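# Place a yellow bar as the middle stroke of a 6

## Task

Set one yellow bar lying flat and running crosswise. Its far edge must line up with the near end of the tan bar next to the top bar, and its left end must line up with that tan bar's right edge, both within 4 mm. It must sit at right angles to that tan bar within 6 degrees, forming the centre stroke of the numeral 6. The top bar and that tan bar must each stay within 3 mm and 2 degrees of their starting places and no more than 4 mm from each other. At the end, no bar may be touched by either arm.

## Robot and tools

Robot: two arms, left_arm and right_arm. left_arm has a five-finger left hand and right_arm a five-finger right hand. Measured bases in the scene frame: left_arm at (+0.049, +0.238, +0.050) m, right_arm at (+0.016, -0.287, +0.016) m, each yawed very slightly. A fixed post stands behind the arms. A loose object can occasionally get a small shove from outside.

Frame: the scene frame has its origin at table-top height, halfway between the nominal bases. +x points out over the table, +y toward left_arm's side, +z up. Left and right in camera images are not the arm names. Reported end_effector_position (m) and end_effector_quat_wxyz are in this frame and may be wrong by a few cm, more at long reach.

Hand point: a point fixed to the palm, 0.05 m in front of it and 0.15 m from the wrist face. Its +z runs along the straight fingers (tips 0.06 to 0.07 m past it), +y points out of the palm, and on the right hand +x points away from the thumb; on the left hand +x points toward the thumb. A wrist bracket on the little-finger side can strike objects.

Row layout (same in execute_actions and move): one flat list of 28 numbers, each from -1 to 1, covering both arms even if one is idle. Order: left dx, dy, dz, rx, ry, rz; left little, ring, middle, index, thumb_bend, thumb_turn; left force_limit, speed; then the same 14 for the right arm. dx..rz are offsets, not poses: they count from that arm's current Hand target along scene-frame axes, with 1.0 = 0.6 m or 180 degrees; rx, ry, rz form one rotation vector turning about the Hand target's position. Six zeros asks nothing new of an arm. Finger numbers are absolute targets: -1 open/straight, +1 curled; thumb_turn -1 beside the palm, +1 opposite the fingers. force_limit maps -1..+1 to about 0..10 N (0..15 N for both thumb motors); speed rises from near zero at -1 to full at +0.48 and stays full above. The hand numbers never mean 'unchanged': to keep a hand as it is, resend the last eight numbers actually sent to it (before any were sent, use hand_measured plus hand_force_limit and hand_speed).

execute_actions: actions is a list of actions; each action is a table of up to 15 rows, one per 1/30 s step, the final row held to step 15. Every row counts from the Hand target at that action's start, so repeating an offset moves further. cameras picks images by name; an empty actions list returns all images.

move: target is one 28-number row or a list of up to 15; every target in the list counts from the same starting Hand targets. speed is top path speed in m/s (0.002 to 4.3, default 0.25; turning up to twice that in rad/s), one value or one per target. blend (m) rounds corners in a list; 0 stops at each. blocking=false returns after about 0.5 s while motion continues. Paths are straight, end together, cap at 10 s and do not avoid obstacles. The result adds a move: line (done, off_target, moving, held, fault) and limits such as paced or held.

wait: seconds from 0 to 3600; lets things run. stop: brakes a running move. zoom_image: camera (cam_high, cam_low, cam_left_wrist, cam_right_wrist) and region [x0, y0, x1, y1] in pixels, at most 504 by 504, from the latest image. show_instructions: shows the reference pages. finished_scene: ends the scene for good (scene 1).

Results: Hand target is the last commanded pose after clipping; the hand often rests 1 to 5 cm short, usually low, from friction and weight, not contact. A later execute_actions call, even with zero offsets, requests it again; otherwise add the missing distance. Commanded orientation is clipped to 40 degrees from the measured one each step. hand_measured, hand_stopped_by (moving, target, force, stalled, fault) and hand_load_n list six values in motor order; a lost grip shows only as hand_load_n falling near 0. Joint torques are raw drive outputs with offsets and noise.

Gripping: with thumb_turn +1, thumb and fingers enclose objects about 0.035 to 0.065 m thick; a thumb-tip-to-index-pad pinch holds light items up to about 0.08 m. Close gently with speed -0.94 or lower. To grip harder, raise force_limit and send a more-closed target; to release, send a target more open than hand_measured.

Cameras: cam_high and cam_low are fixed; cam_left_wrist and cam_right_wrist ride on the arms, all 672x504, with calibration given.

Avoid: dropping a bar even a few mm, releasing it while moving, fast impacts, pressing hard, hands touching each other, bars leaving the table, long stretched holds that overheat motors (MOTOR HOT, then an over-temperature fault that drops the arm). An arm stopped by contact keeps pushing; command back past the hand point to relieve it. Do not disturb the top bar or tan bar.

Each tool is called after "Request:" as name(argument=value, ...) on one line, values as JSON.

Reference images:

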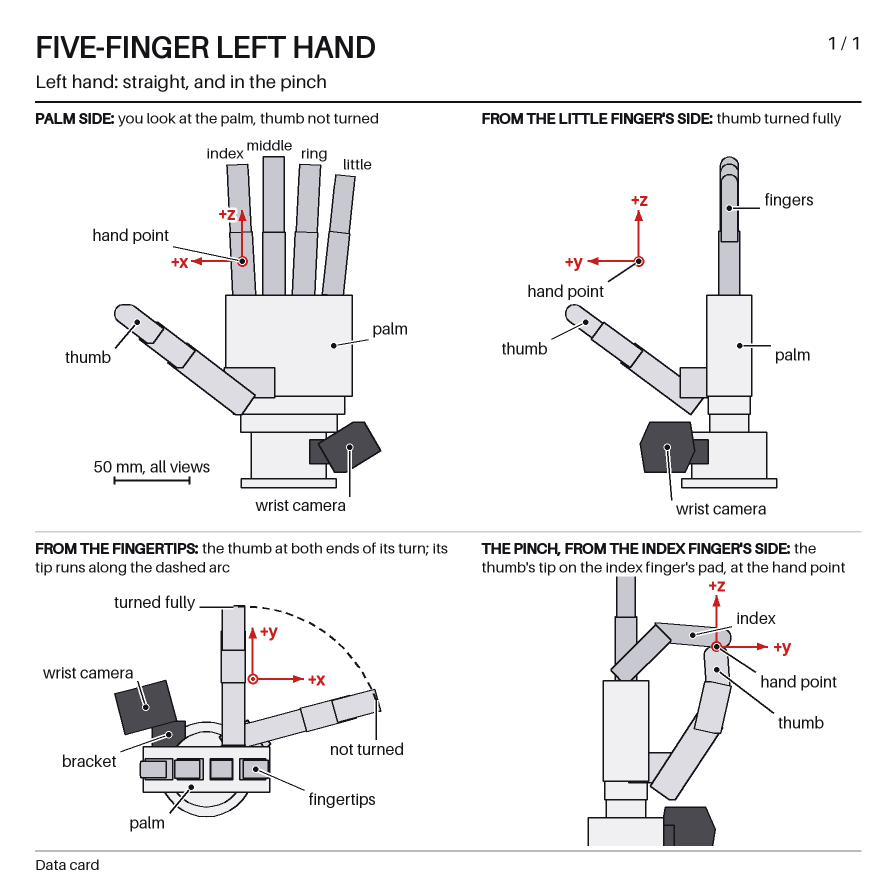

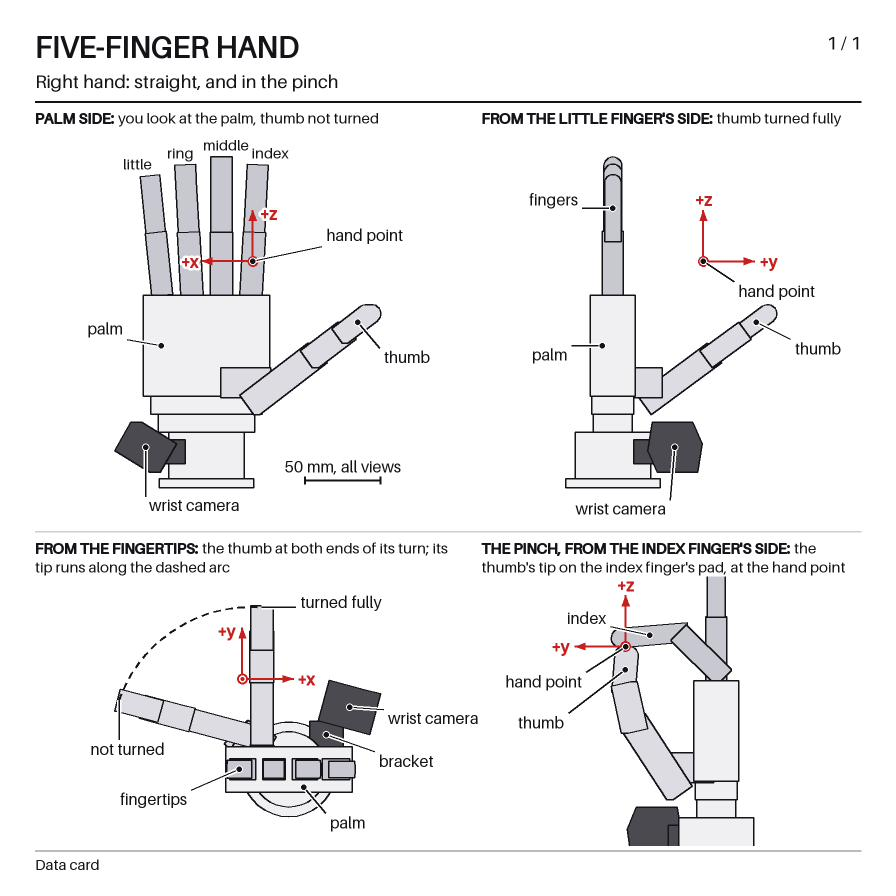

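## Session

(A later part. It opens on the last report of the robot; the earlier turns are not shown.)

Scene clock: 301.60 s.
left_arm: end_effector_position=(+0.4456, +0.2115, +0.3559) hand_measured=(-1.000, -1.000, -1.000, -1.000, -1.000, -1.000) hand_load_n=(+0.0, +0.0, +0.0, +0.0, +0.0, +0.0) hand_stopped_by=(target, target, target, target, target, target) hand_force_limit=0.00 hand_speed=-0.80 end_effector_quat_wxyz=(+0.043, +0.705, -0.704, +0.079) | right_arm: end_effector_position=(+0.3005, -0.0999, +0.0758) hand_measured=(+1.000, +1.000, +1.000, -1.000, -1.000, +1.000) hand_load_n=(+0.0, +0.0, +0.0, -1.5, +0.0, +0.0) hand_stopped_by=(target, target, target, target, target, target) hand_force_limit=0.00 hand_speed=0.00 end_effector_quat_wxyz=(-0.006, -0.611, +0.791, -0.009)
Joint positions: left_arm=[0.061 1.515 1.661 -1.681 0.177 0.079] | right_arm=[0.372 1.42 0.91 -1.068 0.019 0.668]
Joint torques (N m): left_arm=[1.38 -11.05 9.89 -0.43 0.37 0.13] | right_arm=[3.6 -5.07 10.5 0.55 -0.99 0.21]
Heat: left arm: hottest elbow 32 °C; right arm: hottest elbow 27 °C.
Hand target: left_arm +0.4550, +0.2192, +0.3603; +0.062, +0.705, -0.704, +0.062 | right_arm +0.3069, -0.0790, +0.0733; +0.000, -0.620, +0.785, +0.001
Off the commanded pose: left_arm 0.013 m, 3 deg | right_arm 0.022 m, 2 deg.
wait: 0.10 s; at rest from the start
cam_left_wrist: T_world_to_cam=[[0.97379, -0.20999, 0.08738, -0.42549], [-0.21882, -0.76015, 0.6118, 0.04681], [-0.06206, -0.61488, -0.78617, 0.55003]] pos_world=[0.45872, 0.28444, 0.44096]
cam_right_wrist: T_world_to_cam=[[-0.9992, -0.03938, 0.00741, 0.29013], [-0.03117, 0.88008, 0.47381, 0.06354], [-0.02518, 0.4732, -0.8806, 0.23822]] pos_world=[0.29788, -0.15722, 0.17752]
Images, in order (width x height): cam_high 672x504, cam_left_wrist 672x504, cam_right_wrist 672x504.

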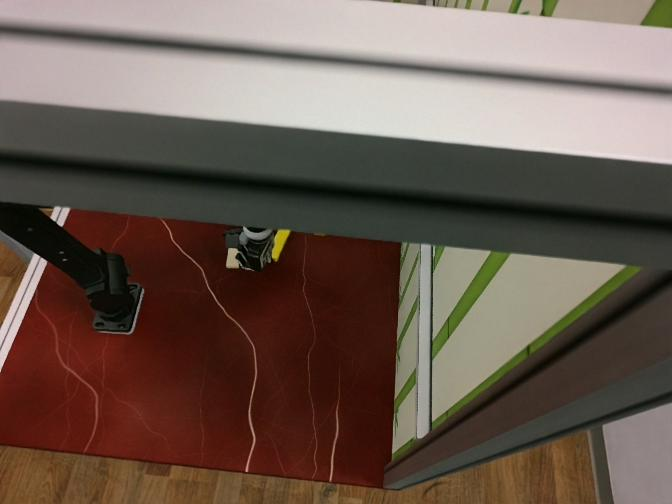

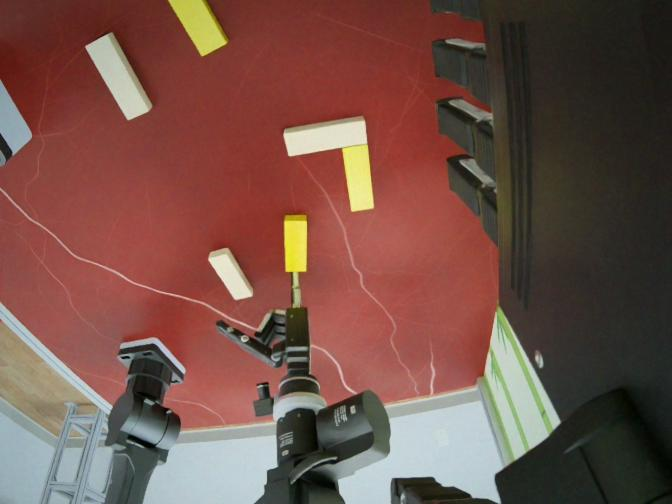

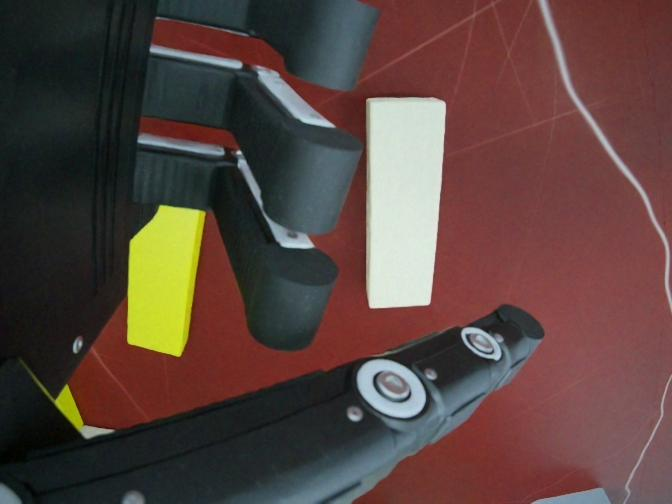

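Request:
move(target=[[0,0,0,0,0,0,-1,-1,-1,-1,-1,-1,0,-0.8,-0.0107,-0.07,0,0,0,0,1,1,1,-1,-1,1,0,0],[0,0,0,0,0,0,-1,-1,-1,-1,-1,-1,0,-0.8,-0.0648,-0.0933,0,0,0,0.0744,1,1,1,-1,-1,1,0,0]], speed=0.1, blend=0.008, cameras=["cam_left_wrist","cam_low"])

Request:
zoom_image(camera="cam_left_wrist", region=[220, 190, 360, 330])

Scene clock: 339.50 s.
left_arm: end_effector_position=(+0.4456, +0.2115, +0.3559) hand_measured=(-1.000, -1.000, -1.000, -1.000, -1.000, -1.000) hand_load_n=(+0.0, +0.0, +0.0, +0.0, +0.0, +0.0) hand_stopped_by=(target, target, target, target, target, target) hand_force_limit=0.00 hand_speed=-0.80 end_effector_quat_wxyz=(+0.043, +0.705, -0.704, +0.079) | right_arm: end_effector_position=(+0.2724, -0.1324, +0.0760) hand_measured=(+1.000, +1.000, +1.000, -1.000, -1.000, +1.000) hand_load_n=(+0.0, +0.0, +0.0, +0.0, +0.0, +0.0) hand_stopped_by=(target, target, target, target, target, target) hand_force_limit=0.00 hand_speed=0.00 end_effector_quat_wxyz=(-0.002, +0.704, -0.710, +0.000)
Joint positions: left_arm=[0.061 1.515 1.661 -1.681 0.177 0.079] | right_arm=[0.331 1.35 0.839 -1.056 -0.002 0.381]
Joint torques (N m): left_arm=[1.32 -11.05 9.88 -0.47 0.38 0.14] | right_arm=[0.38 -7 6.65 0.18 -0.02 0.03]
Heat: left arm: hottest elbow 32 °C; right arm: hottest elbow 27 °C.
Hand target: left_arm +0.4550, +0.2192, +0.3603; +0.062, +0.705, -0.704, +0.062 | right_arm +0.2681, -0.1349, +0.0733; +0.000, +0.707, -0.707, -0.001
Off the commanded pose: left_arm 0.013 m, 3 deg | right_arm 0.006 m, 1 deg.
joint sent to its limit (left arm) — joint 4 (wrist pitch), lower limit. The joint targets are off in orientation, not in position.
move: done
cam_left_wrist: T_world_to_cam=[[0.97379, -0.20999, 0.08738, -0.42549], [-0.21882, -0.76015, 0.6118, 0.04681], [-0.06206, -0.61488, -0.78617, 0.55003]] pos_world=[0.45872, 0.28444, 0.44096]
Images, in order (width x height): cam_low 672x504, cam_left_wrist 672x504.

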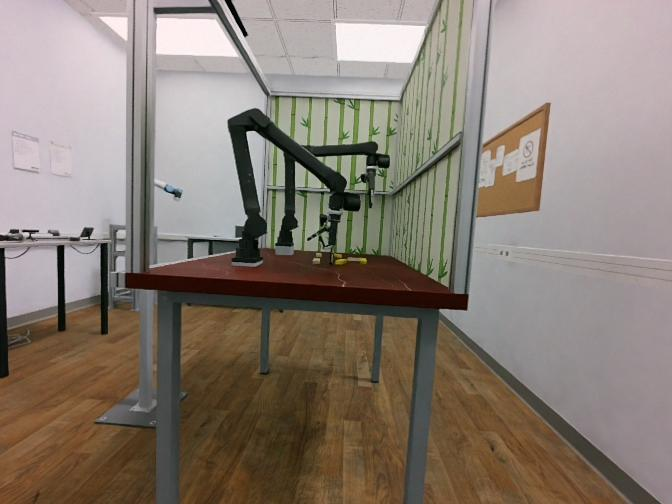

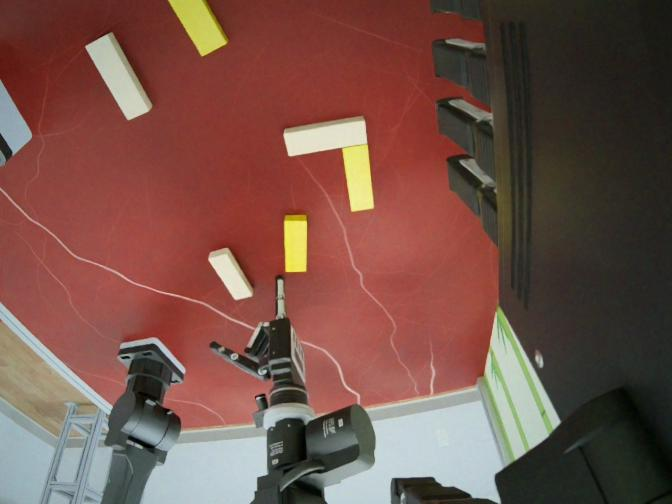

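Scaled by 3.600 from the camera's image (finer frame: 960x720).

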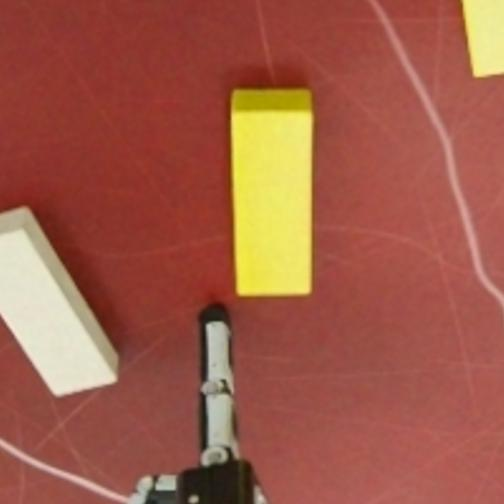

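Request:
move(target=[[0,0,0,0,0,0,-1,-1,-1,-1,-1,-1,0,-0.8,0,0.075,0,0,0,0,1,1,1,-1,-1,1,0,0],[0,0,0,0,0,0,-1,-1,-1,-1,-1,-1,0,-0.8,0.036,0.075,0,0,0,0,1,1,1,-1,-1,1,0,0]], speed=[0.1,0.05], cameras=["cam_left_wrist"])

Request:
zoom_image(camera="cam_left_wrist", region=[220, 190, 360, 330])

Scene clock: 350.27 s.
left_arm: end_effector_position=(+0.4456, +0.2115, +0.3559) hand_measured=(-1.000, -1.000, -1.000, -1.000, -1.000, -1.000) hand_load_n=(+0.0, -0.5, +0.0, +0.0, -0.5, +0.0) hand_stopped_by=(target, target, target, target, target, target) hand_force_limit=0.00 hand_speed=-0.80 end_effector_quat_wxyz=(+0.043, +0.705, -0.704, +0.079) | right_arm: end_effector_position=(+0.2694, -0.1043, +0.0767) hand_measured=(+1.000, +1.000, +1.000, -1.000, -1.000, +1.000) hand_load_n=(+0.0, +0.5, +0.0, -5.5, +0.0, +0.0) hand_stopped_by=(target, target, target, target, target, target) hand_force_limit=0.00 hand_speed=0.00 end_effector_quat_wxyz=(+0.016, +0.710, -0.704, +0.002)
Joint positions: left_arm=[0.061 1.515 1.661 -1.681 0.177 0.079] | right_arm=[0.421 1.397 0.886 -1.088 0.015 0.454]
Joint torques (N m): left_arm=[1.26 -11.05 9.92 -0.42 0.37 0.13] | right_arm=[0.38 -4.42 11.11 1.31 -0.75 0.17]
Heat: left arm: hottest elbow 33 °C; right arm: hottest elbow 27 °C.
Hand target: left_arm +0.4550, +0.2192, +0.3603; +0.062, +0.705, -0.704, +0.062 | right_arm +0.2897, -0.0899, +0.0733; +0.000, +0.707, -0.707, -0.001
Off the commanded pose: left_arm 0.013 m, 3 deg | right_arm 0.025 m, 2 deg.
joint sent to its limit (left arm) — joint 4 (wrist pitch), lower limit. The joint targets are off in orientation, not in position.
move: off_target (right_arm)
cam_left_wrist: T_world_to_cam=[[0.97379, -0.20999, 0.08738, -0.42549], [-0.21882, -0.76015, 0.6118, 0.04681], [-0.06206, -0.61488, -0.78617, 0.55003]] pos_world=[0.45872, 0.28444, 0.44096]

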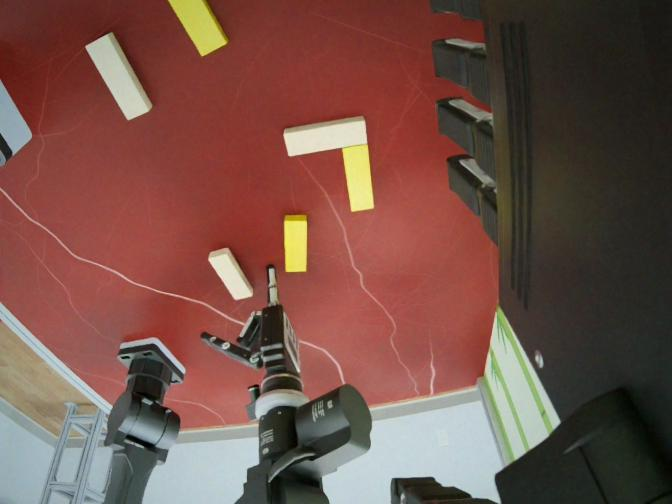

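Scaled by 3.600 from the camera's image (finer frame: 960x720).

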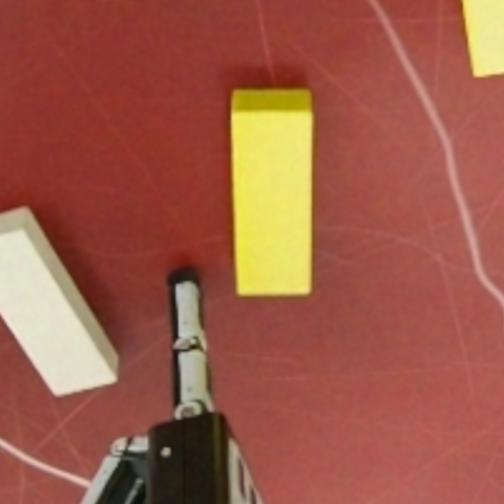

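Request:
move(target=[[0,0,0,0,0,0,-1,-1,-1,-1,-1,-1,0,-0.8,-0.0362,0,0.0445,0,0,0,1,1,1,-1,-1,1,0,0],[0,0,0,0,0,0,-1,-1,-1,-1,-1,-1,0,-0.8,-0.0362,0,0.0062,0,0,0,1,1,1,-1,-1,1,0,0]], speed=[0.08,0.05], cameras=["cam_left_wrist"])

Request:
zoom_image(camera="cam_left_wrist", region=[220, 190, 360, 330])

Scene clock: 365.23 s.
left_arm: end_effector_position=(+0.4456, +0.2115, +0.3559) hand_measured=(-1.000, -1.000, -1.000, -1.000, -1.000, -1.000) hand_load_n=(+0.0, +0.0, +0.0, +0.5, +0.0, +0.0) hand_stopped_by=(target, target, target, target, target, target) hand_force_limit=0.00 hand_speed=-0.80 end_effector_quat_wxyz=(+0.043, +0.705, -0.704, +0.079) | right_arm: end_effector_position=(+0.2720, -0.0944, +0.0832) hand_measured=(+1.000, +1.000, +1.000, -1.000, -1.000, +1.000) hand_load_n=(+0.0, +0.0, +0.0, +0.0, +0.0, +0.0) hand_stopped_by=(target, target, target, target, target, target) hand_force_limit=0.00 hand_speed=0.00 end_effector_quat_wxyz=(-0.004, +0.704, -0.710, +0.001)
Joint positions: left_arm=[0.061 1.515 1.661 -1.681 0.177 0.079] | right_arm=[0.432 1.376 0.886 -1.072 0 0.482]
Joint torques (N m): left_arm=[1.49 -11.05 9.91 -0.42 0.39 0.13] | right_arm=[1.96 -6.3 7.3 0.39 -0.12 0.18]
Heat: left arm: hottest elbow 33 °C; right arm: hottest elbow 28 °C.
Hand target: left_arm +0.4550, +0.2192, +0.3603; +0.062, +0.705, -0.704, +0.062 | right_arm +0.2679, -0.0899, +0.0770; +0.000, +0.707, -0.707, -0.001
Off the commanded pose: left_arm 0.013 m, 3 deg | right_arm 0.009 m, 1 deg.
joint sent to its limit (left arm) — joint 4 (wrist pitch), lower limit. The joint targets are off in orientation, not in position.
move: done
cam_left_wrist: T_world_to_cam=[[0.97379, -0.20999, 0.08738, -0.42549], [-0.21882, -0.76015, 0.6118, 0.04681], [-0.06206, -0.61488, -0.78617, 0.55003]] pos_world=[0.45872, 0.28444, 0.44096]

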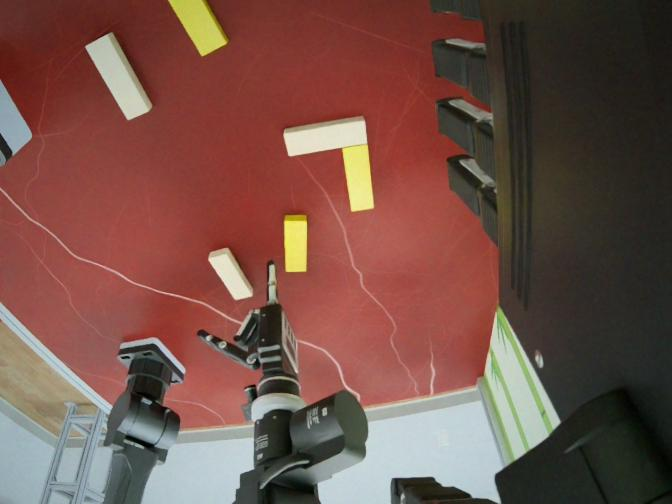

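Scaled by 3.600 from the camera's image (finer frame: 960x720).

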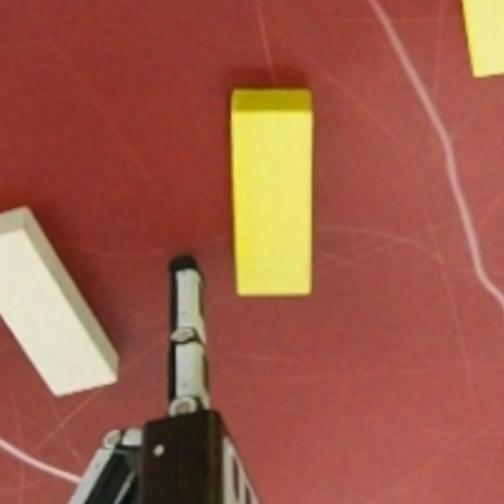

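Request:
move(target=[0,0,0,0,0,0,-1,-1,-1,-1,-1,-1,0,-0.8,0.05,0,-0.0058,0,0,0,1,1,1,-1,-1,1,0,0], speed=0.05, cameras=["cam_left_wrist"])

Request:
zoom_image(camera="cam_left_wrist", region=[220, 190, 360, 330])

Scene clock: 372.97 s.
left_arm: end_effector_position=(+0.4456, +0.2115, +0.3559) hand_measured=(-1.000, -1.000, -1.000, -1.000, -1.000, -1.000) hand_load_n=(+0.0, +0.0, +0.0, +0.0, +0.0, +0.0) hand_stopped_by=(target, target, target, target, target, target) hand_force_limit=0.00 hand_speed=-0.80 end_effector_quat_wxyz=(+0.043, +0.705, -0.704, +0.079) | right_arm: end_effector_position=(+0.2756, -0.0951, +0.0768) hand_measured=(+1.000, +1.000, +1.000, -1.000, -1.000, +1.000) hand_load_n=(+0.5, +0.0, +0.0, -5.5, +0.0, -0.5) hand_stopped_by=(target, target, target, target, target, target) hand_force_limit=0.00 hand_speed=0.00 end_effector_quat_wxyz=(+0.010, +0.715, -0.699, -0.005)
Joint positions: left_arm=[0.061 1.515 1.661 -1.681 0.177 0.079] | right_arm=[0.428 1.42 0.907 -1.08 -0.003 0.446]
Joint torques (N m): left_arm=[1.26 -11.05 9.88 -0.38 0.39 0.13] | right_arm=[-1.08 -4.95 10.97 0.92 0 0.18]
Heat: left arm: hottest elbow 33 °C; right arm: hottest elbow 28 °C.
Hand target: left_arm +0.4550, +0.2192, +0.3603; +0.062, +0.705, -0.704, +0.062 | right_arm +0.2979, -0.0899, +0.0736; +0.000, +0.707, -0.707, -0.001
Off the commanded pose: left_arm 0.013 m, 3 deg | right_arm 0.023 m, 2 deg.
joint sent to its limit (left arm) — joint 4 (wrist pitch), lower limit. The joint targets are off in orientation, not in position.
move: off_target (right_arm)
cam_left_wrist: T_world_to_cam=[[0.97379, -0.20999, 0.08738, -0.42549], [-0.21882, -0.76015, 0.6118, 0.04681], [-0.06206, -0.61488, -0.78617, 0.55003]] pos_world=[0.45872, 0.28444, 0.44096]

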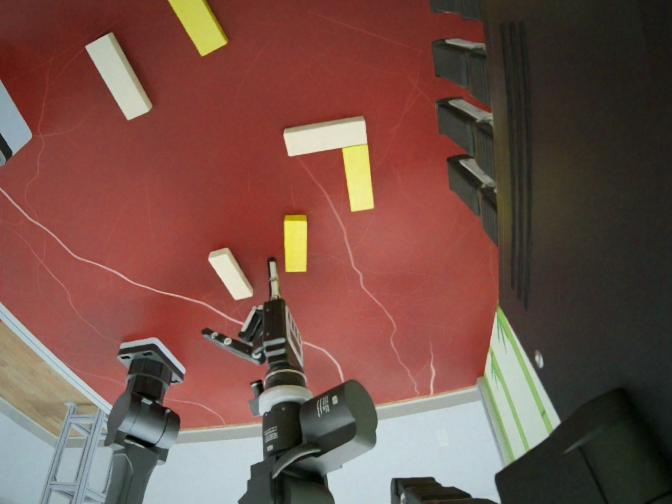

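Scaled by 3.600 from the camera's image (finer frame: 960x720).

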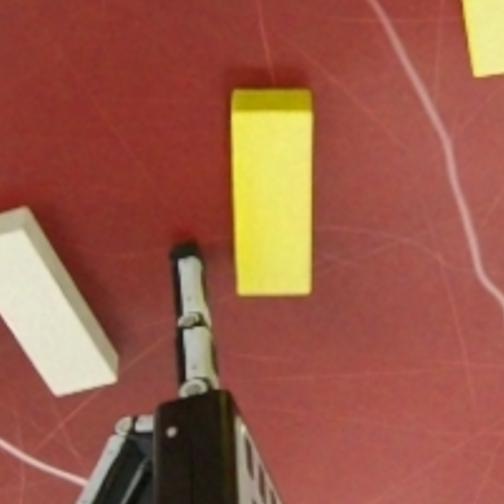

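Request:
move(target=[[0,0,0,0,0,0,-1,-1,-1,-1,-1,-1,0,-0.8,-0.033,0,0.044,0,0,0,1,1,1,-1,-1,1,0,0],[0,0,0,0,0,0,-1,-1,-1,-1,-1,-1,0,-0.8,-0.033,0,0.0133,0,0,0,1,1,1,-1,-1,1,0,0],[0,0,0,0,0,0,-1,-1,-1,-1,-1,-1,0,-0.8,-0.008,0,0.0133,0,0,0,1,1,1,-1,-1,1,0,0]], speed=[0.08,0.05,0.04], cameras=["cam_left_wrist"])

Request:
zoom_image(camera="cam_left_wrist", region=[220, 190, 360, 330])

Scene clock: 383.97 s.
left_arm: end_effector_position=(+0.4456, +0.2115, +0.3559) hand_measured=(-1.000, -1.000, -1.000, -1.000, -1.000, -1.000) hand_load_n=(+0.5, +0.0, +0.0, +0.0, +0.0, +0.0) hand_stopped_by=(target, target, target, target, target, target) hand_force_limit=0.00 hand_speed=-0.80 end_effector_quat_wxyz=(+0.043, +0.705, -0.704, +0.079) | right_arm: end_effector_position=(+0.2764, -0.0937, +0.0777) hand_measured=(+1.000, +1.000, +1.000, -1.000, -1.000, +1.000) hand_load_n=(+0.5, +0.0, +0.0, +0.0, +0.0, +0.0) hand_stopped_by=(target, target, target, target, target, target) hand_force_limit=0.00 hand_speed=0.00 end_effector_quat_wxyz=(+0.011, +0.708, -0.706, -0.005)
Joint positions: left_arm=[0.061 1.515 1.661 -1.681 0.177 0.079] | right_arm=[0.428 1.421 0.911 -1.085 -0.003 0.466]
Joint torques (N m): left_arm=[1.38 -11.11 9.88 -0.43 0.37 0.14] | right_arm=[-0.56 -6.71 10.76 0.31 0.04 0.03]
Heat: left arm: hottest elbow 33 °C; right arm: hottest elbow 28 °C.
Hand target: left_arm +0.4550, +0.2192, +0.3603; +0.062, +0.705, -0.704, +0.062 | right_arm +0.2932, -0.0899, +0.0816; +0.000, +0.707, -0.707, -0.001
Off the commanded pose: left_arm 0.013 m, 3 deg | right_arm 0.018 m, 1 deg.
joint sent to its limit (left arm) — joint 4 (wrist pitch), lower limit. The joint targets are off in orientation, not in position.
move: off_target (right_arm)
cam_left_wrist: T_world_to_cam=[[0.97379, -0.20999, 0.08738, -0.42549], [-0.21882, -0.76015, 0.6118, 0.04681], [-0.06206, -0.61488, -0.78617, 0.55003]] pos_world=[0.45872, 0.28444, 0.44096]

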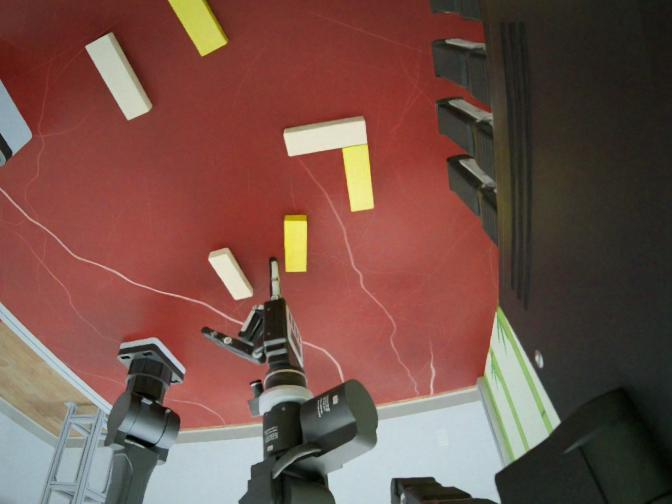

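Scaled by 3.600 from the camera's image (finer frame: 960x720).

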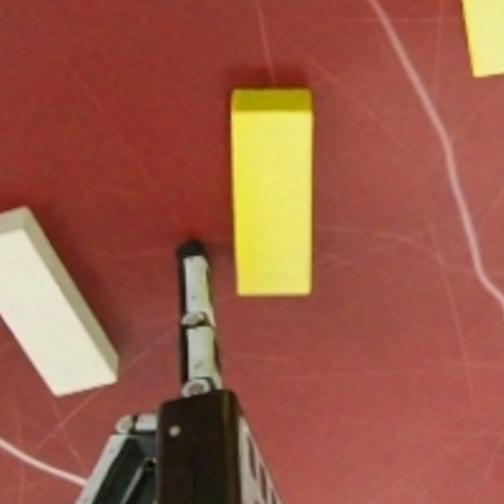

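Request:
move(target=[0,0,0,0,0,0,-1,-1,-1,-1,-1,-1,0,-0.8,0.03,-0.003,0.005,0,0,0,1,1,1,-1,-1,1,0,0], speed=0.05, cameras=["cam_left_wrist"])

Request:
zoom_image(camera="cam_left_wrist", region=[220, 190, 360, 330])

Scene clock: 390.17 s.
left_arm: end_effector_position=(+0.4456, +0.2115, +0.3559) hand_measured=(-1.000, -1.000, -1.000, -1.000, -1.000, -1.000) hand_load_n=(+0.0, +0.0, +0.0, +0.0, +0.0, +0.0) hand_stopped_by=(target, target, target, target, target, target) hand_force_limit=0.00 hand_speed=-0.80 end_effector_quat_wxyz=(+0.043, +0.705, -0.704, +0.079) | right_arm: end_effector_position=(+0.2938, -0.0932, +0.0780) hand_measured=(+1.000, +1.000, +1.000, -1.000, -1.000, +1.000) hand_load_n=(+0.0, +0.0, +0.0, +0.0, +0.0, +0.0) hand_stopped_by=(target, target, target, target, target, target) hand_force_limit=0.00 hand_speed=0.00 end_effector_quat_wxyz=(+0.009, +0.710, -0.704, -0.005)
Joint positions: left_arm=[0.061 1.515 1.661 -1.681 0.177 0.079] | right_arm=[0.409 1.459 0.952 -1.085 -0.003 0.442]
Joint torques (N m): left_arm=[1.32 -10.99 9.89 -0.42 0.38 0.13] | right_arm=[-1.08 -7.24 11.23 -0.1 0.02 0.04]
Heat: left arm: hottest elbow 33 °C; right arm: hottest elbow 28 °C.
Hand target: left_arm +0.4550, +0.2192, +0.3603; +0.062, +0.705, -0.704, +0.062 | right_arm +0.3112, -0.0917, +0.0846; +0.000, +0.707, -0.707, -0.001
Off the commanded pose: left_arm 0.013 m, 3 deg | right_arm 0.019 m, 1 deg.
joint sent to its limit (left arm) — joint 4 (wrist pitch), lower limit. The joint targets are off in orientation, not in position.
move: off_target (right_arm)
cam_left_wrist: T_world_to_cam=[[0.97379, -0.20999, 0.08738, -0.42549], [-0.21882, -0.76015, 0.6118, 0.04681], [-0.06206, -0.61488, -0.78617, 0.55003]] pos_world=[0.45872, 0.28444, 0.44096]

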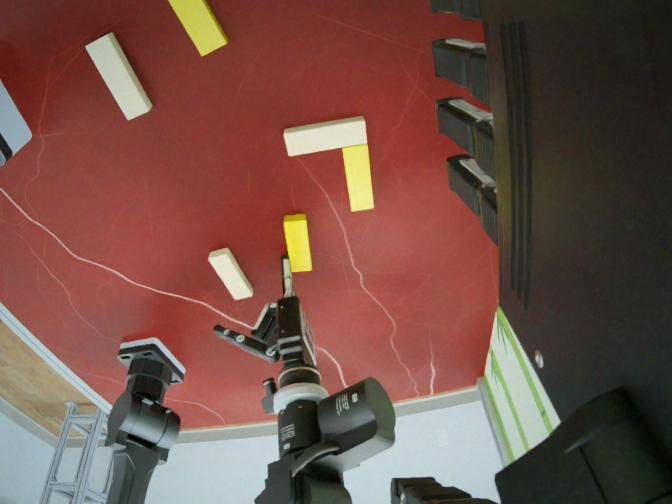

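Scaled by 3.600 from the camera's image (finer frame: 960x720).

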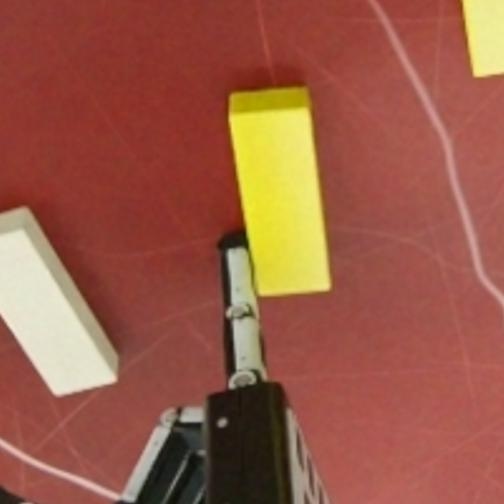

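Request:
move(target=[0,0,0,0,0,0,-1,-1,-1,-1,-1,-1,0,-0.8,0.0115,0,0.0015,0,0,0,1,1,1,-1,-1,1,0,0], speed=0.05, cameras=["cam_left_wrist"])

Request:
zoom_image(camera="cam_left_wrist", region=[260, 120, 400, 280])

Scene clock: 397.97 s.
left_arm: end_effector_position=(+0.4456, +0.2115, +0.3559) hand_measured=(-1.000, -1.000, -1.000, -1.000, -1.000, -1.000) hand_load_n=(+0.0, +0.0, +0.0, +0.0, +0.0, +0.0) hand_stopped_by=(target, target, target, target, target, target) hand_force_limit=0.00 hand_speed=-0.80 end_effector_quat_wxyz=(+0.043, +0.705, -0.704, +0.079) | right_arm: end_effector_position=(+0.3016, -0.0922, +0.0788) hand_measured=(+1.000, +1.000, +1.000, -1.000, -1.000, +1.000) hand_load_n=(+0.0, +0.0, +0.0, +0.0, +0.0, +0.0) hand_stopped_by=(target, target, target, target, target, target) hand_force_limit=0.00 hand_speed=0.00 end_effector_quat_wxyz=(+0.007, +0.710, -0.704, -0.004)
Joint positions: left_arm=[0.061 1.515 1.661 -1.681 0.177 0.079] | right_arm=[0.403 1.473 0.971 -1.085 -0.003 0.435]
Joint torques (N m): left_arm=[1.38 -10.93 9.89 -0.42 0.38 0.14] | right_arm=[-1.2 -7.41 11.25 -0.27 0.02 0.05]
Heat: left arm: hottest elbow 33 °C; right arm: hottest elbow 28 °C.
Hand target: left_arm +0.4550, +0.2192, +0.3603; +0.062, +0.705, -0.704, +0.062 | right_arm +0.3181, -0.0917, +0.0855; +0.000, +0.707, -0.707, -0.001
Off the commanded pose: left_arm 0.013 m, 3 deg | right_arm 0.018 m, 1 deg.
joint sent to its limit (left arm) — joint 4 (wrist pitch), lower limit. The joint targets are off in orientation, not in position.
move: off_target (right_arm)
cam_left_wrist: T_world_to_cam=[[0.97379, -0.20999, 0.08738, -0.42549], [-0.21882, -0.76015, 0.6118, 0.04681], [-0.06206, -0.61488, -0.78617, 0.55003]] pos_world=[0.45872, 0.28444, 0.44096]

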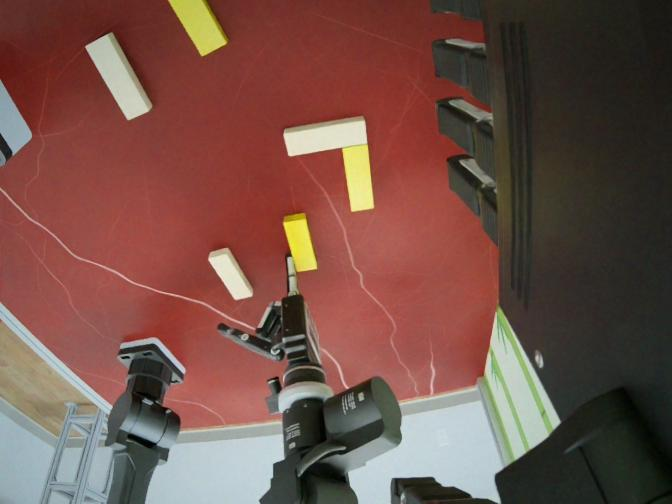

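Scaled by 3.150 from the camera's image (finer frame: 960x720).

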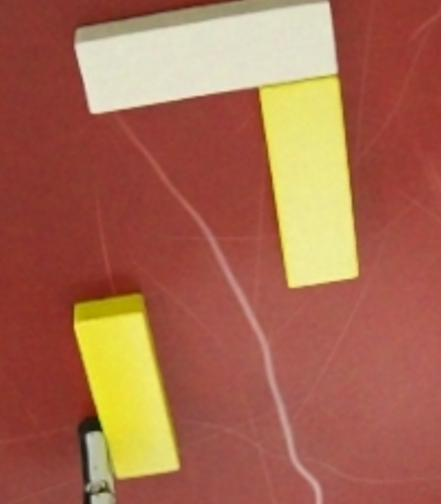

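Request:
move(target=[[0,0,0,0,0,0,-1,-1,-1,-1,-1,-1,0,-0.8,-0.033,0,0.0325,0,0,0,1,1,1,-1,-1,1,0,0],[0,0,0,0,0,0,-1,-1,-1,-1,-1,-1,0,-0.8,-0.033,-0.0717,0.0325,0,0,0,1,1,1,-1,-1,1,0,0],[0,0,0,0,0,0,-1,-1,-1,-1,-1,-1,0,-0.8,0.0217,-0.0717,0.0325,0,0,0,1,1,1,-1,-1,1,0,0]], speed=0.1, blend=0.005, cameras=["cam_left_wrist"])

Request:
zoom_image(camera="cam_left_wrist", region=[260, 180, 400, 340])

Scene clock: 418.90 s.
left_arm: end_effector_position=(+0.4456, +0.2115, +0.3559) hand_measured=(-1.000, -1.000, -1.000, -1.000, -1.000, -1.000) hand_load_n=(+0.0, +0.0, +0.0, +0.0, -0.5, +0.0) hand_stopped_by=(target, target, target, target, target, target) hand_force_limit=0.00 hand_speed=-0.80 end_effector_quat_wxyz=(+0.043, +0.705, -0.704, +0.079) | right_arm: end_effector_position=(+0.3158, -0.1335, +0.0961) hand_measured=(+1.000, +1.000, +1.000, -1.000, -1.000, +1.000) hand_load_n=(+0.0, +0.0, +0.0, +0.0, +0.0, +0.0) hand_stopped_by=(target, target, target, target, target, target) hand_force_limit=0.00 hand_speed=0.00 end_effector_quat_wxyz=(+0.008, +0.710, -0.704, -0.005)
Joint positions: left_arm=[0.061 1.515 1.661 -1.681 0.177 0.079] | right_arm=[0.289 1.446 0.992 -1.135 -0.002 0.322]
Joint torques (N m): left_arm=[1.38 -10.93 9.91 -0.46 0.39 0.13] | right_arm=[-1.2 -7.71 11.48 -0.4 -0.01 -0.02]
Heat: left arm: hottest elbow 33 °C; right arm: hottest elbow 29 °C.
Hand target: left_arm +0.4550, +0.2192, +0.3603; +0.062, +0.705, -0.704, +0.062 | right_arm +0.3311, -0.1348, +0.1049; +0.000, +0.707, -0.707, -0.001
Off the commanded pose: left_arm 0.013 m, 3 deg | right_arm 0.018 m, 1 deg.
joint sent to its limit (left arm) — joint 4 (wrist pitch), lower limit. The joint targets are off in orientation, not in position.
move: off_target (right_arm)
cam_left_wrist: T_world_to_cam=[[0.97379, -0.20999, 0.08738, -0.42549], [-0.21882, -0.76015, 0.6118, 0.04681], [-0.06206, -0.61488, -0.78617, 0.55003]] pos_world=[0.45872, 0.28444, 0.44096]

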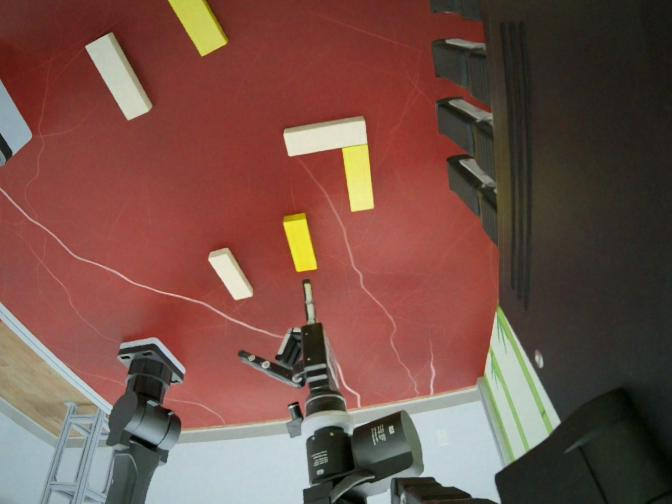

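Scaled by 3.150 from the camera's image (finer frame: 960x720).

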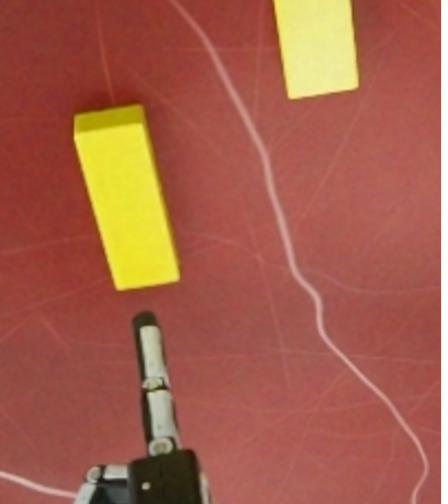

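Request:
move(target=[0,0,0,0,0,0,-1,-1,-1,-1,-1,-1,0,-0.8,0.0067,0,-0.0333,0,0,0,1,1,1,-1,-1,1,0,0], speed=0.06)

Scene clock: 426.07 s.
left_arm: end_effector_position=(+0.4456, +0.2115, +0.3559) hand_measured=(-1.000, -1.000, -1.000, -1.000, -1.000, -1.000) hand_load_n=(+0.0, +0.0, +0.0, +0.0, +0.0, +0.0) hand_stopped_by=(target, target, target, target, target, target) hand_force_limit=0.00 hand_speed=-0.80 end_effector_quat_wxyz=(+0.043, +0.705, -0.704, +0.079) | right_arm: end_effector_position=(+0.3230, -0.1322, +0.0843) hand_measured=(+1.000, +1.000, +1.000, -1.000, -1.000, +1.000) hand_load_n=(+0.0, +0.0, +0.0, +0.0, +0.0, +0.0) hand_stopped_by=(target, target, target, target, target, target) hand_force_limit=0.00 hand_speed=0.00 end_effector_quat_wxyz=(+0.007, +0.710, -0.704, -0.005)
Joint positions: left_arm=[0.061 1.515 1.661 -1.681 0.177 0.079] | right_arm=[0.286 1.478 0.992 -1.101 -0.002 0.318]
Joint torques (N m): left_arm=[1.32 -10.93 9.94 -0.44 0.39 0.13] | right_arm=[-1.2 -7.65 9.55 0.43 0 0.03]
Heat: left arm: hottest elbow 33 °C; right arm: hottest elbow 30 °C.
Hand target: left_arm +0.4550, +0.2192, +0.3603; +0.062, +0.705, -0.704, +0.062 | right_arm +0.3351, -0.1348, +0.0849; +0.000, +0.707, -0.707, -0.001
Off the commanded pose: left_arm 0.013 m, 3 deg | right_arm 0.012 m, 1 deg.
joint sent to its limit (left arm) — joint 4 (wrist pitch), lower limit. The joint targets are off in orientation, not in position.
move: off_target (right_arm)

Request:
move(target=[[0,0,0,0,0,0,-1,-1,-1,-1,-1,-1,0,-0.8,-0.005,0,-0.01,0,0,0,1,1,1,-1,-1,1,0,0],[0,0,0,0,0,0,-1,-1,-1,-1,-1,-1,0,-0.8,-0.0092,0.0833,-0.01,0,0,0,1,1,1,-1,-1,1,0,0]], speed=0.06, cameras=["cam_left_wrist"])

Request:
zoom_image(camera="cam_left_wrist", region=[260, 120, 400, 280])

Scene clock: 437.00 s.
left_arm: end_effector_position=(+0.4456, +0.2115, +0.3559) hand_measured=(-1.000, -1.000, -1.000, -1.000, -1.000, -1.000) hand_load_n=(+0.0, -0.5, +0.0, +0.0, +0.0, +0.0) hand_stopped_by=(target, target, target, target, target, target) hand_force_limit=0.00 hand_speed=-0.80 end_effector_quat_wxyz=(+0.043, +0.705, -0.704, +0.079) | right_arm: end_effector_position=(+0.3200, -0.0978, +0.0775) hand_measured=(+1.000, +1.000, +1.000, -1.000, -1.000, +1.000) hand_load_n=(+0.0, +0.0, +0.0, -0.5, +0.0, +0.0) hand_stopped_by=(target, target, target, target, target, target) hand_force_limit=0.00 hand_speed=0.00 end_effector_quat_wxyz=(+0.007, +0.704, -0.710, -0.002)
Joint positions: left_arm=[0.061 1.515 1.661 -1.681 0.177 0.079] | right_arm=[0.37 1.507 1.005 -1.083 0.002 0.421]
Joint torques (N m): left_arm=[1.55 -10.99 9.89 -0.43 0.37 0.13] | right_arm=[2.14 -7.41 10.67 0.23 -0.22 0.18]
Heat: left arm: hottest elbow 33 °C; right arm: hottest elbow 29 °C.
Hand target: left_arm +0.4550, +0.2192, +0.3603; +0.062, +0.705, -0.704, +0.062 | right_arm +0.3296, -0.0848, +0.0790; +0.000, +0.707, -0.707, -0.001
Off the commanded pose: left_arm 0.013 m, 3 deg | right_arm 0.016 m, 1 deg.
joint sent to its limit (left arm) — joint 4 (wrist pitch), lower limit. The joint targets are off in orientation, not in position.
move: off_target (right_arm)
cam_left_wrist: T_world_to_cam=[[0.97379, -0.20999, 0.08738, -0.42549], [-0.21882, -0.76015, 0.6118, 0.04681], [-0.06206, -0.61488, -0.78617, 0.55003]] pos_world=[0.45872, 0.28444, 0.44096]

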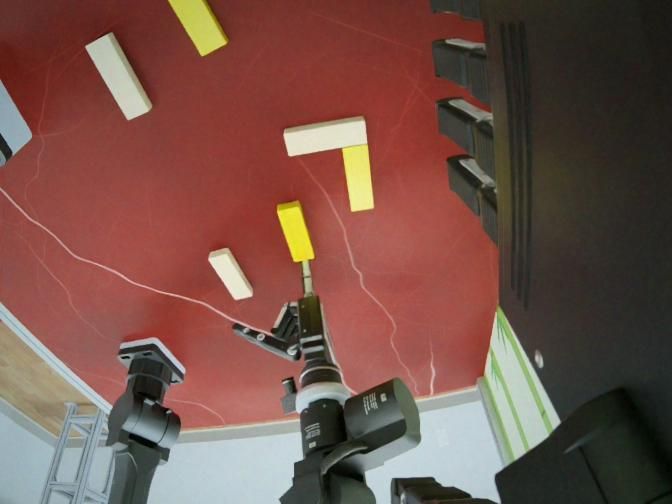

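Scaled by 3.150 from the camera's image (finer frame: 960x720).

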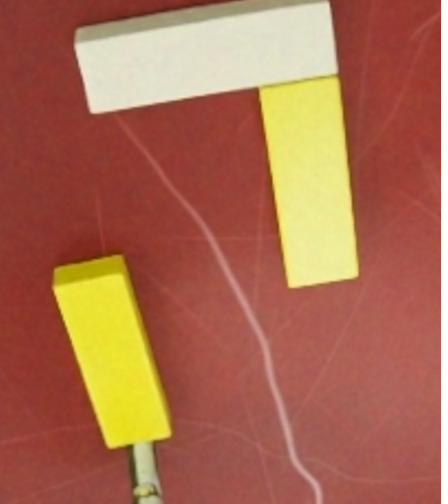

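Request:
move(target=[[0,0,0,0,0,0,-1,-1,-1,-1,-1,-1,0,-0.8,0,-0.0417,0,0,0,0,1,1,1,-1,-1,1,0,0],[0,0,0,0,0,0,-1,-1,-1,-1,-1,-1,0,-0.8,-0.01,-0.0417,0,0,0,0,1,1,1,-1,-1,1,0,0],[0,0,0,0,0,0,-1,-1,-1,-1,-1,-1,0,-0.8,-0.0142,0.0467,0,0,0,0,1,1,1,-1,-1,1,0,0]], speed=0.06, cameras=["cam_left_wrist"])

Request:
zoom_image(camera="cam_left_wrist", region=[260, 120, 400, 280])

Scene clock: 455.87 s.
left_arm: end_effector_position=(+0.4456, +0.2115, +0.3559) hand_measured=(-1.000, -1.000, -1.000, -1.000, -1.000, -1.000) hand_load_n=(-0.5, +0.0, +0.0, +0.0, +0.0, +0.0) hand_stopped_by=(target, target, target, target, target, target) hand_force_limit=0.00 hand_speed=-0.80 end_effector_quat_wxyz=(+0.043, +0.705, -0.704, +0.079) | right_arm: end_effector_position=(+0.3134, -0.0728, +0.0774) hand_measured=(+1.000, +1.000, +1.000, -1.000, -1.000, +1.000) hand_load_n=(+0.0, +0.0, +0.0, -0.5, -0.5, +0.0) hand_stopped_by=(target, target, target, target, target, target) hand_force_limit=0.00 hand_speed=0.00 end_effector_quat_wxyz=(+0.007, +0.702, -0.712, +0.001)
Joint positions: left_arm=[0.061 1.515 1.661 -1.681 0.177 0.079] | right_arm=[0.435 1.516 1.016 -1.083 0.006 0.49]
Joint torques (N m): left_arm=[1.44 -11.11 9.92 -0.43 0.38 0.13] | right_arm=[2.61 -7.36 10.85 0.12 -0.38 0.17]
Heat: left arm: hottest elbow 34 °C; right arm: hottest elbow 29 °C.
Hand target: left_arm +0.4550, +0.2192, +0.3603; +0.062, +0.705, -0.704, +0.062 | right_arm +0.3211, -0.0568, +0.0789; +0.000, +0.707, -0.707, -0.001
Off the commanded pose: left_arm 0.013 m, 3 deg | right_arm 0.018 m, 1 deg.
joint sent to its limit (left arm) — joint 4 (wrist pitch), lower limit. The joint targets are off in orientation, not in position.
move: off_target (right_arm)
cam_left_wrist: T_world_to_cam=[[0.97379, -0.20999, 0.08738, -0.42549], [-0.21882, -0.76015, 0.6118, 0.04681], [-0.06206, -0.61488, -0.78617, 0.55003]] pos_world=[0.45872, 0.28444, 0.44096]

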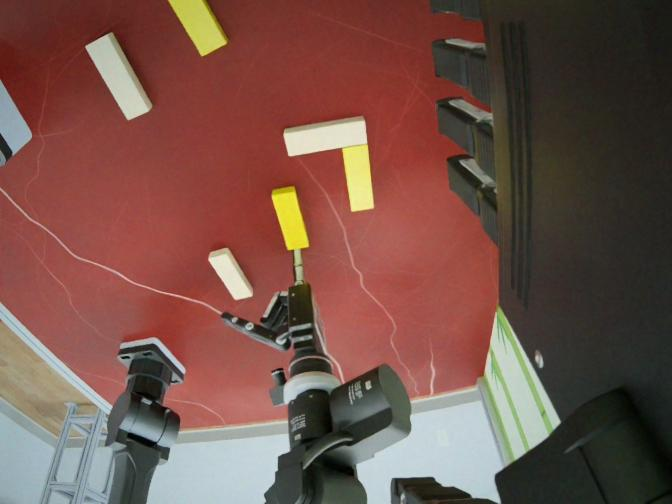

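Scaled by 3.150 from the camera's image (finer frame: 960x720).

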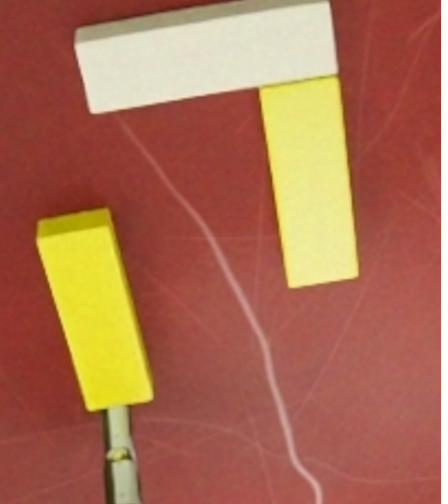

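Request:
move(target=[[0,0,0,0,0,0,-1,-1,-1,-1,-1,-1,0,-0.8,-0.0017,0.045,0,0,0,0,1,1,1,-1,-1,1,0,0]], speed=0.06, cameras=["cam_left_wrist"])

Request:
zoom_image(camera="cam_left_wrist", region=[260, 110, 400, 250])

Scene clock: 468.83 s.
left_arm: end_effector_position=(+0.4456, +0.2115, +0.3559) hand_measured=(-1.000, -1.000, -1.000, -1.000, -1.000, -1.000) hand_load_n=(+0.0, +0.0, +0.0, +0.0, +0.0, +0.0) hand_stopped_by=(target, target, target, target, target, target) hand_force_limit=0.00 hand_speed=-0.80 end_effector_quat_wxyz=(+0.043, +0.705, -0.704, +0.079) | right_arm: end_effector_position=(+0.3142, -0.0458, +0.0775) hand_measured=(+1.000, +1.000, +1.000, -1.000, -1.000, +1.000) hand_load_n=(+0.0, +0.0, +0.0, -1.0, +0.0, +0.0) hand_stopped_by=(target, target, target, target, target, target) hand_force_limit=0.00 hand_speed=0.00 end_effector_quat_wxyz=(+0.004, +0.703, -0.711, +0.002)
Joint positions: left_arm=[0.061 1.515 1.661 -1.681 0.177 0.079] | right_arm=[0.493 1.546 1.051 -1.084 0.006 0.546]
Joint torques (N m): left_arm=[1.44 -11.05 9.87 -0.43 0.39 0.14] | right_arm=[2.55 -7.71 11.03 -0.02 -0.4 0.23]
Heat: left arm: hottest elbow 34 °C; right arm: hottest elbow 29 °C.
Hand target: left_arm +0.4550, +0.2192, +0.3603; +0.062, +0.705, -0.704, +0.062 | right_arm +0.3200, -0.0297, +0.0790; +0.000, +0.707, -0.707, -0.001
Off the commanded pose: left_arm 0.013 m, 3 deg | right_arm 0.017 m, 1 deg.
joint sent to its limit (left arm) — joint 4 (wrist pitch), lower limit. The joint targets are off in orientation, not in position.
move: off_target (right_arm)
cam_left_wrist: T_world_to_cam=[[0.97379, -0.20999, 0.08738, -0.42549], [-0.21882, -0.76015, 0.6118, 0.04681], [-0.06206, -0.61488, -0.78617, 0.55003]] pos_world=[0.45872, 0.28444, 0.44096]

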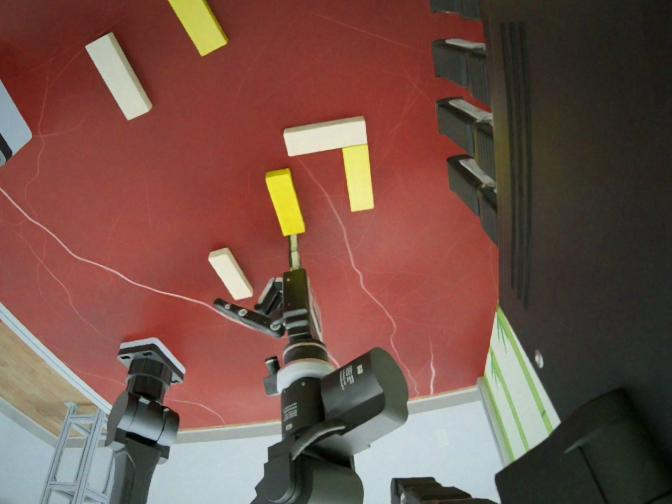

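Scaled by 3.600 from the camera's image (finer frame: 960x720).

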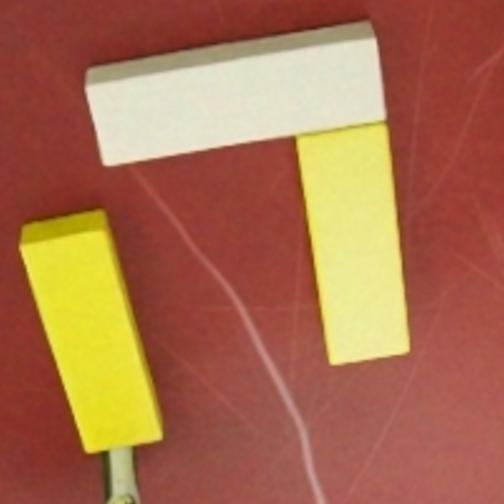

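Request:
move(target=[0,0,0,0,0,0,-1,-1,-1,-1,-1,-1,0,-0.8,0,-0.06,0.003,0,0,0,1,1,1,-1,-1,1,0,0], speed=0.06, cameras=["cam_left_wrist"])

Scene clock: 490.53 s.
left_arm: end_effector_position=(+0.4456, +0.2115, +0.3559) hand_measured=(-1.000, -1.000, -1.000, -1.000, -1.000, -1.000) hand_load_n=(+0.0, +0.0, +0.0, +0.0, +0.0, +0.0) hand_stopped_by=(target, target, target, target, target, target) hand_force_limit=0.00 hand_speed=-0.80 end_effector_quat_wxyz=(+0.043, +0.705, -0.704, +0.079) | right_arm: end_effector_position=(+0.3196, -0.0600, +0.0802) hand_measured=(+1.000, +1.000, +1.000, -1.000, -1.000, +1.000) hand_load_n=(+0.0, +0.0, +0.0, +0.0, -0.5, +0.0) hand_stopped_by=(target, target, target, target, target, target) hand_force_limit=0.00 hand_speed=0.00 end_effector_quat_wxyz=(+0.001, +0.709, -0.705, +0.000)
Joint positions: left_arm=[0.061 1.515 1.661 -1.681 0.177 0.079] | right_arm=[0.456 1.536 1.047 -1.084 0.001 0.491]
Joint torques (N m): left_arm=[1.26 -10.99 9.87 -0.46 0.38 0.14] | right_arm=[-0.85 -9.88 7.21 0.09 -0.15 0.02]
Heat: left arm: hottest elbow 34 °C; right arm: hottest elbow 28 °C.
Hand target: left_arm +0.4550, +0.2192, +0.3603; +0.062, +0.705, -0.704, +0.062 | right_arm +0.3200, -0.0657, +0.0807; +0.000, +0.707, -0.707, -0.001
Off the commanded pose: left_arm 0.013 m, 3 deg | right_arm 0.006 m, 0 deg.
joint sent to its limit (left arm) — joint 4 (wrist pitch), lower limit. The joint targets are off in orientation, not in position.
move: done
cam_left_wrist: T_world_to_cam=[[0.97379, -0.20999, 0.08738, -0.42549], [-0.21882, -0.76015, 0.6118, 0.04681], [-0.06206, -0.61488, -0.78617, 0.55003]] pos_world=[0.45872, 0.28444, 0.44096]

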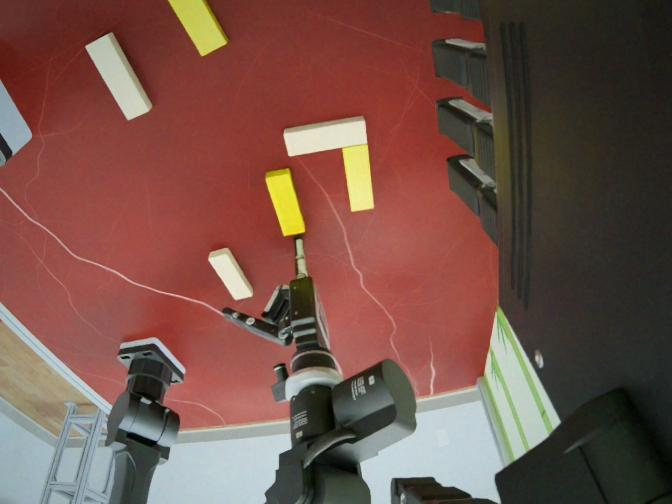

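Request:
zoom_image(camera="cam_left_wrist", region=[250, 130, 350, 270])

Scaled by 3.600 from the camera's image (finer frame: 960x720).

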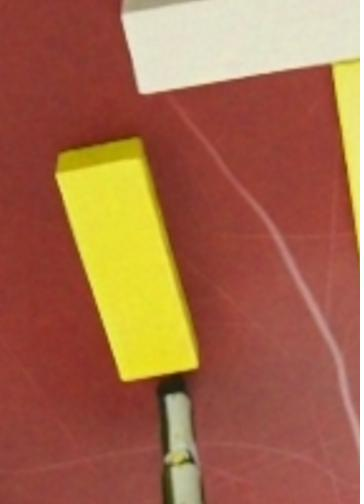

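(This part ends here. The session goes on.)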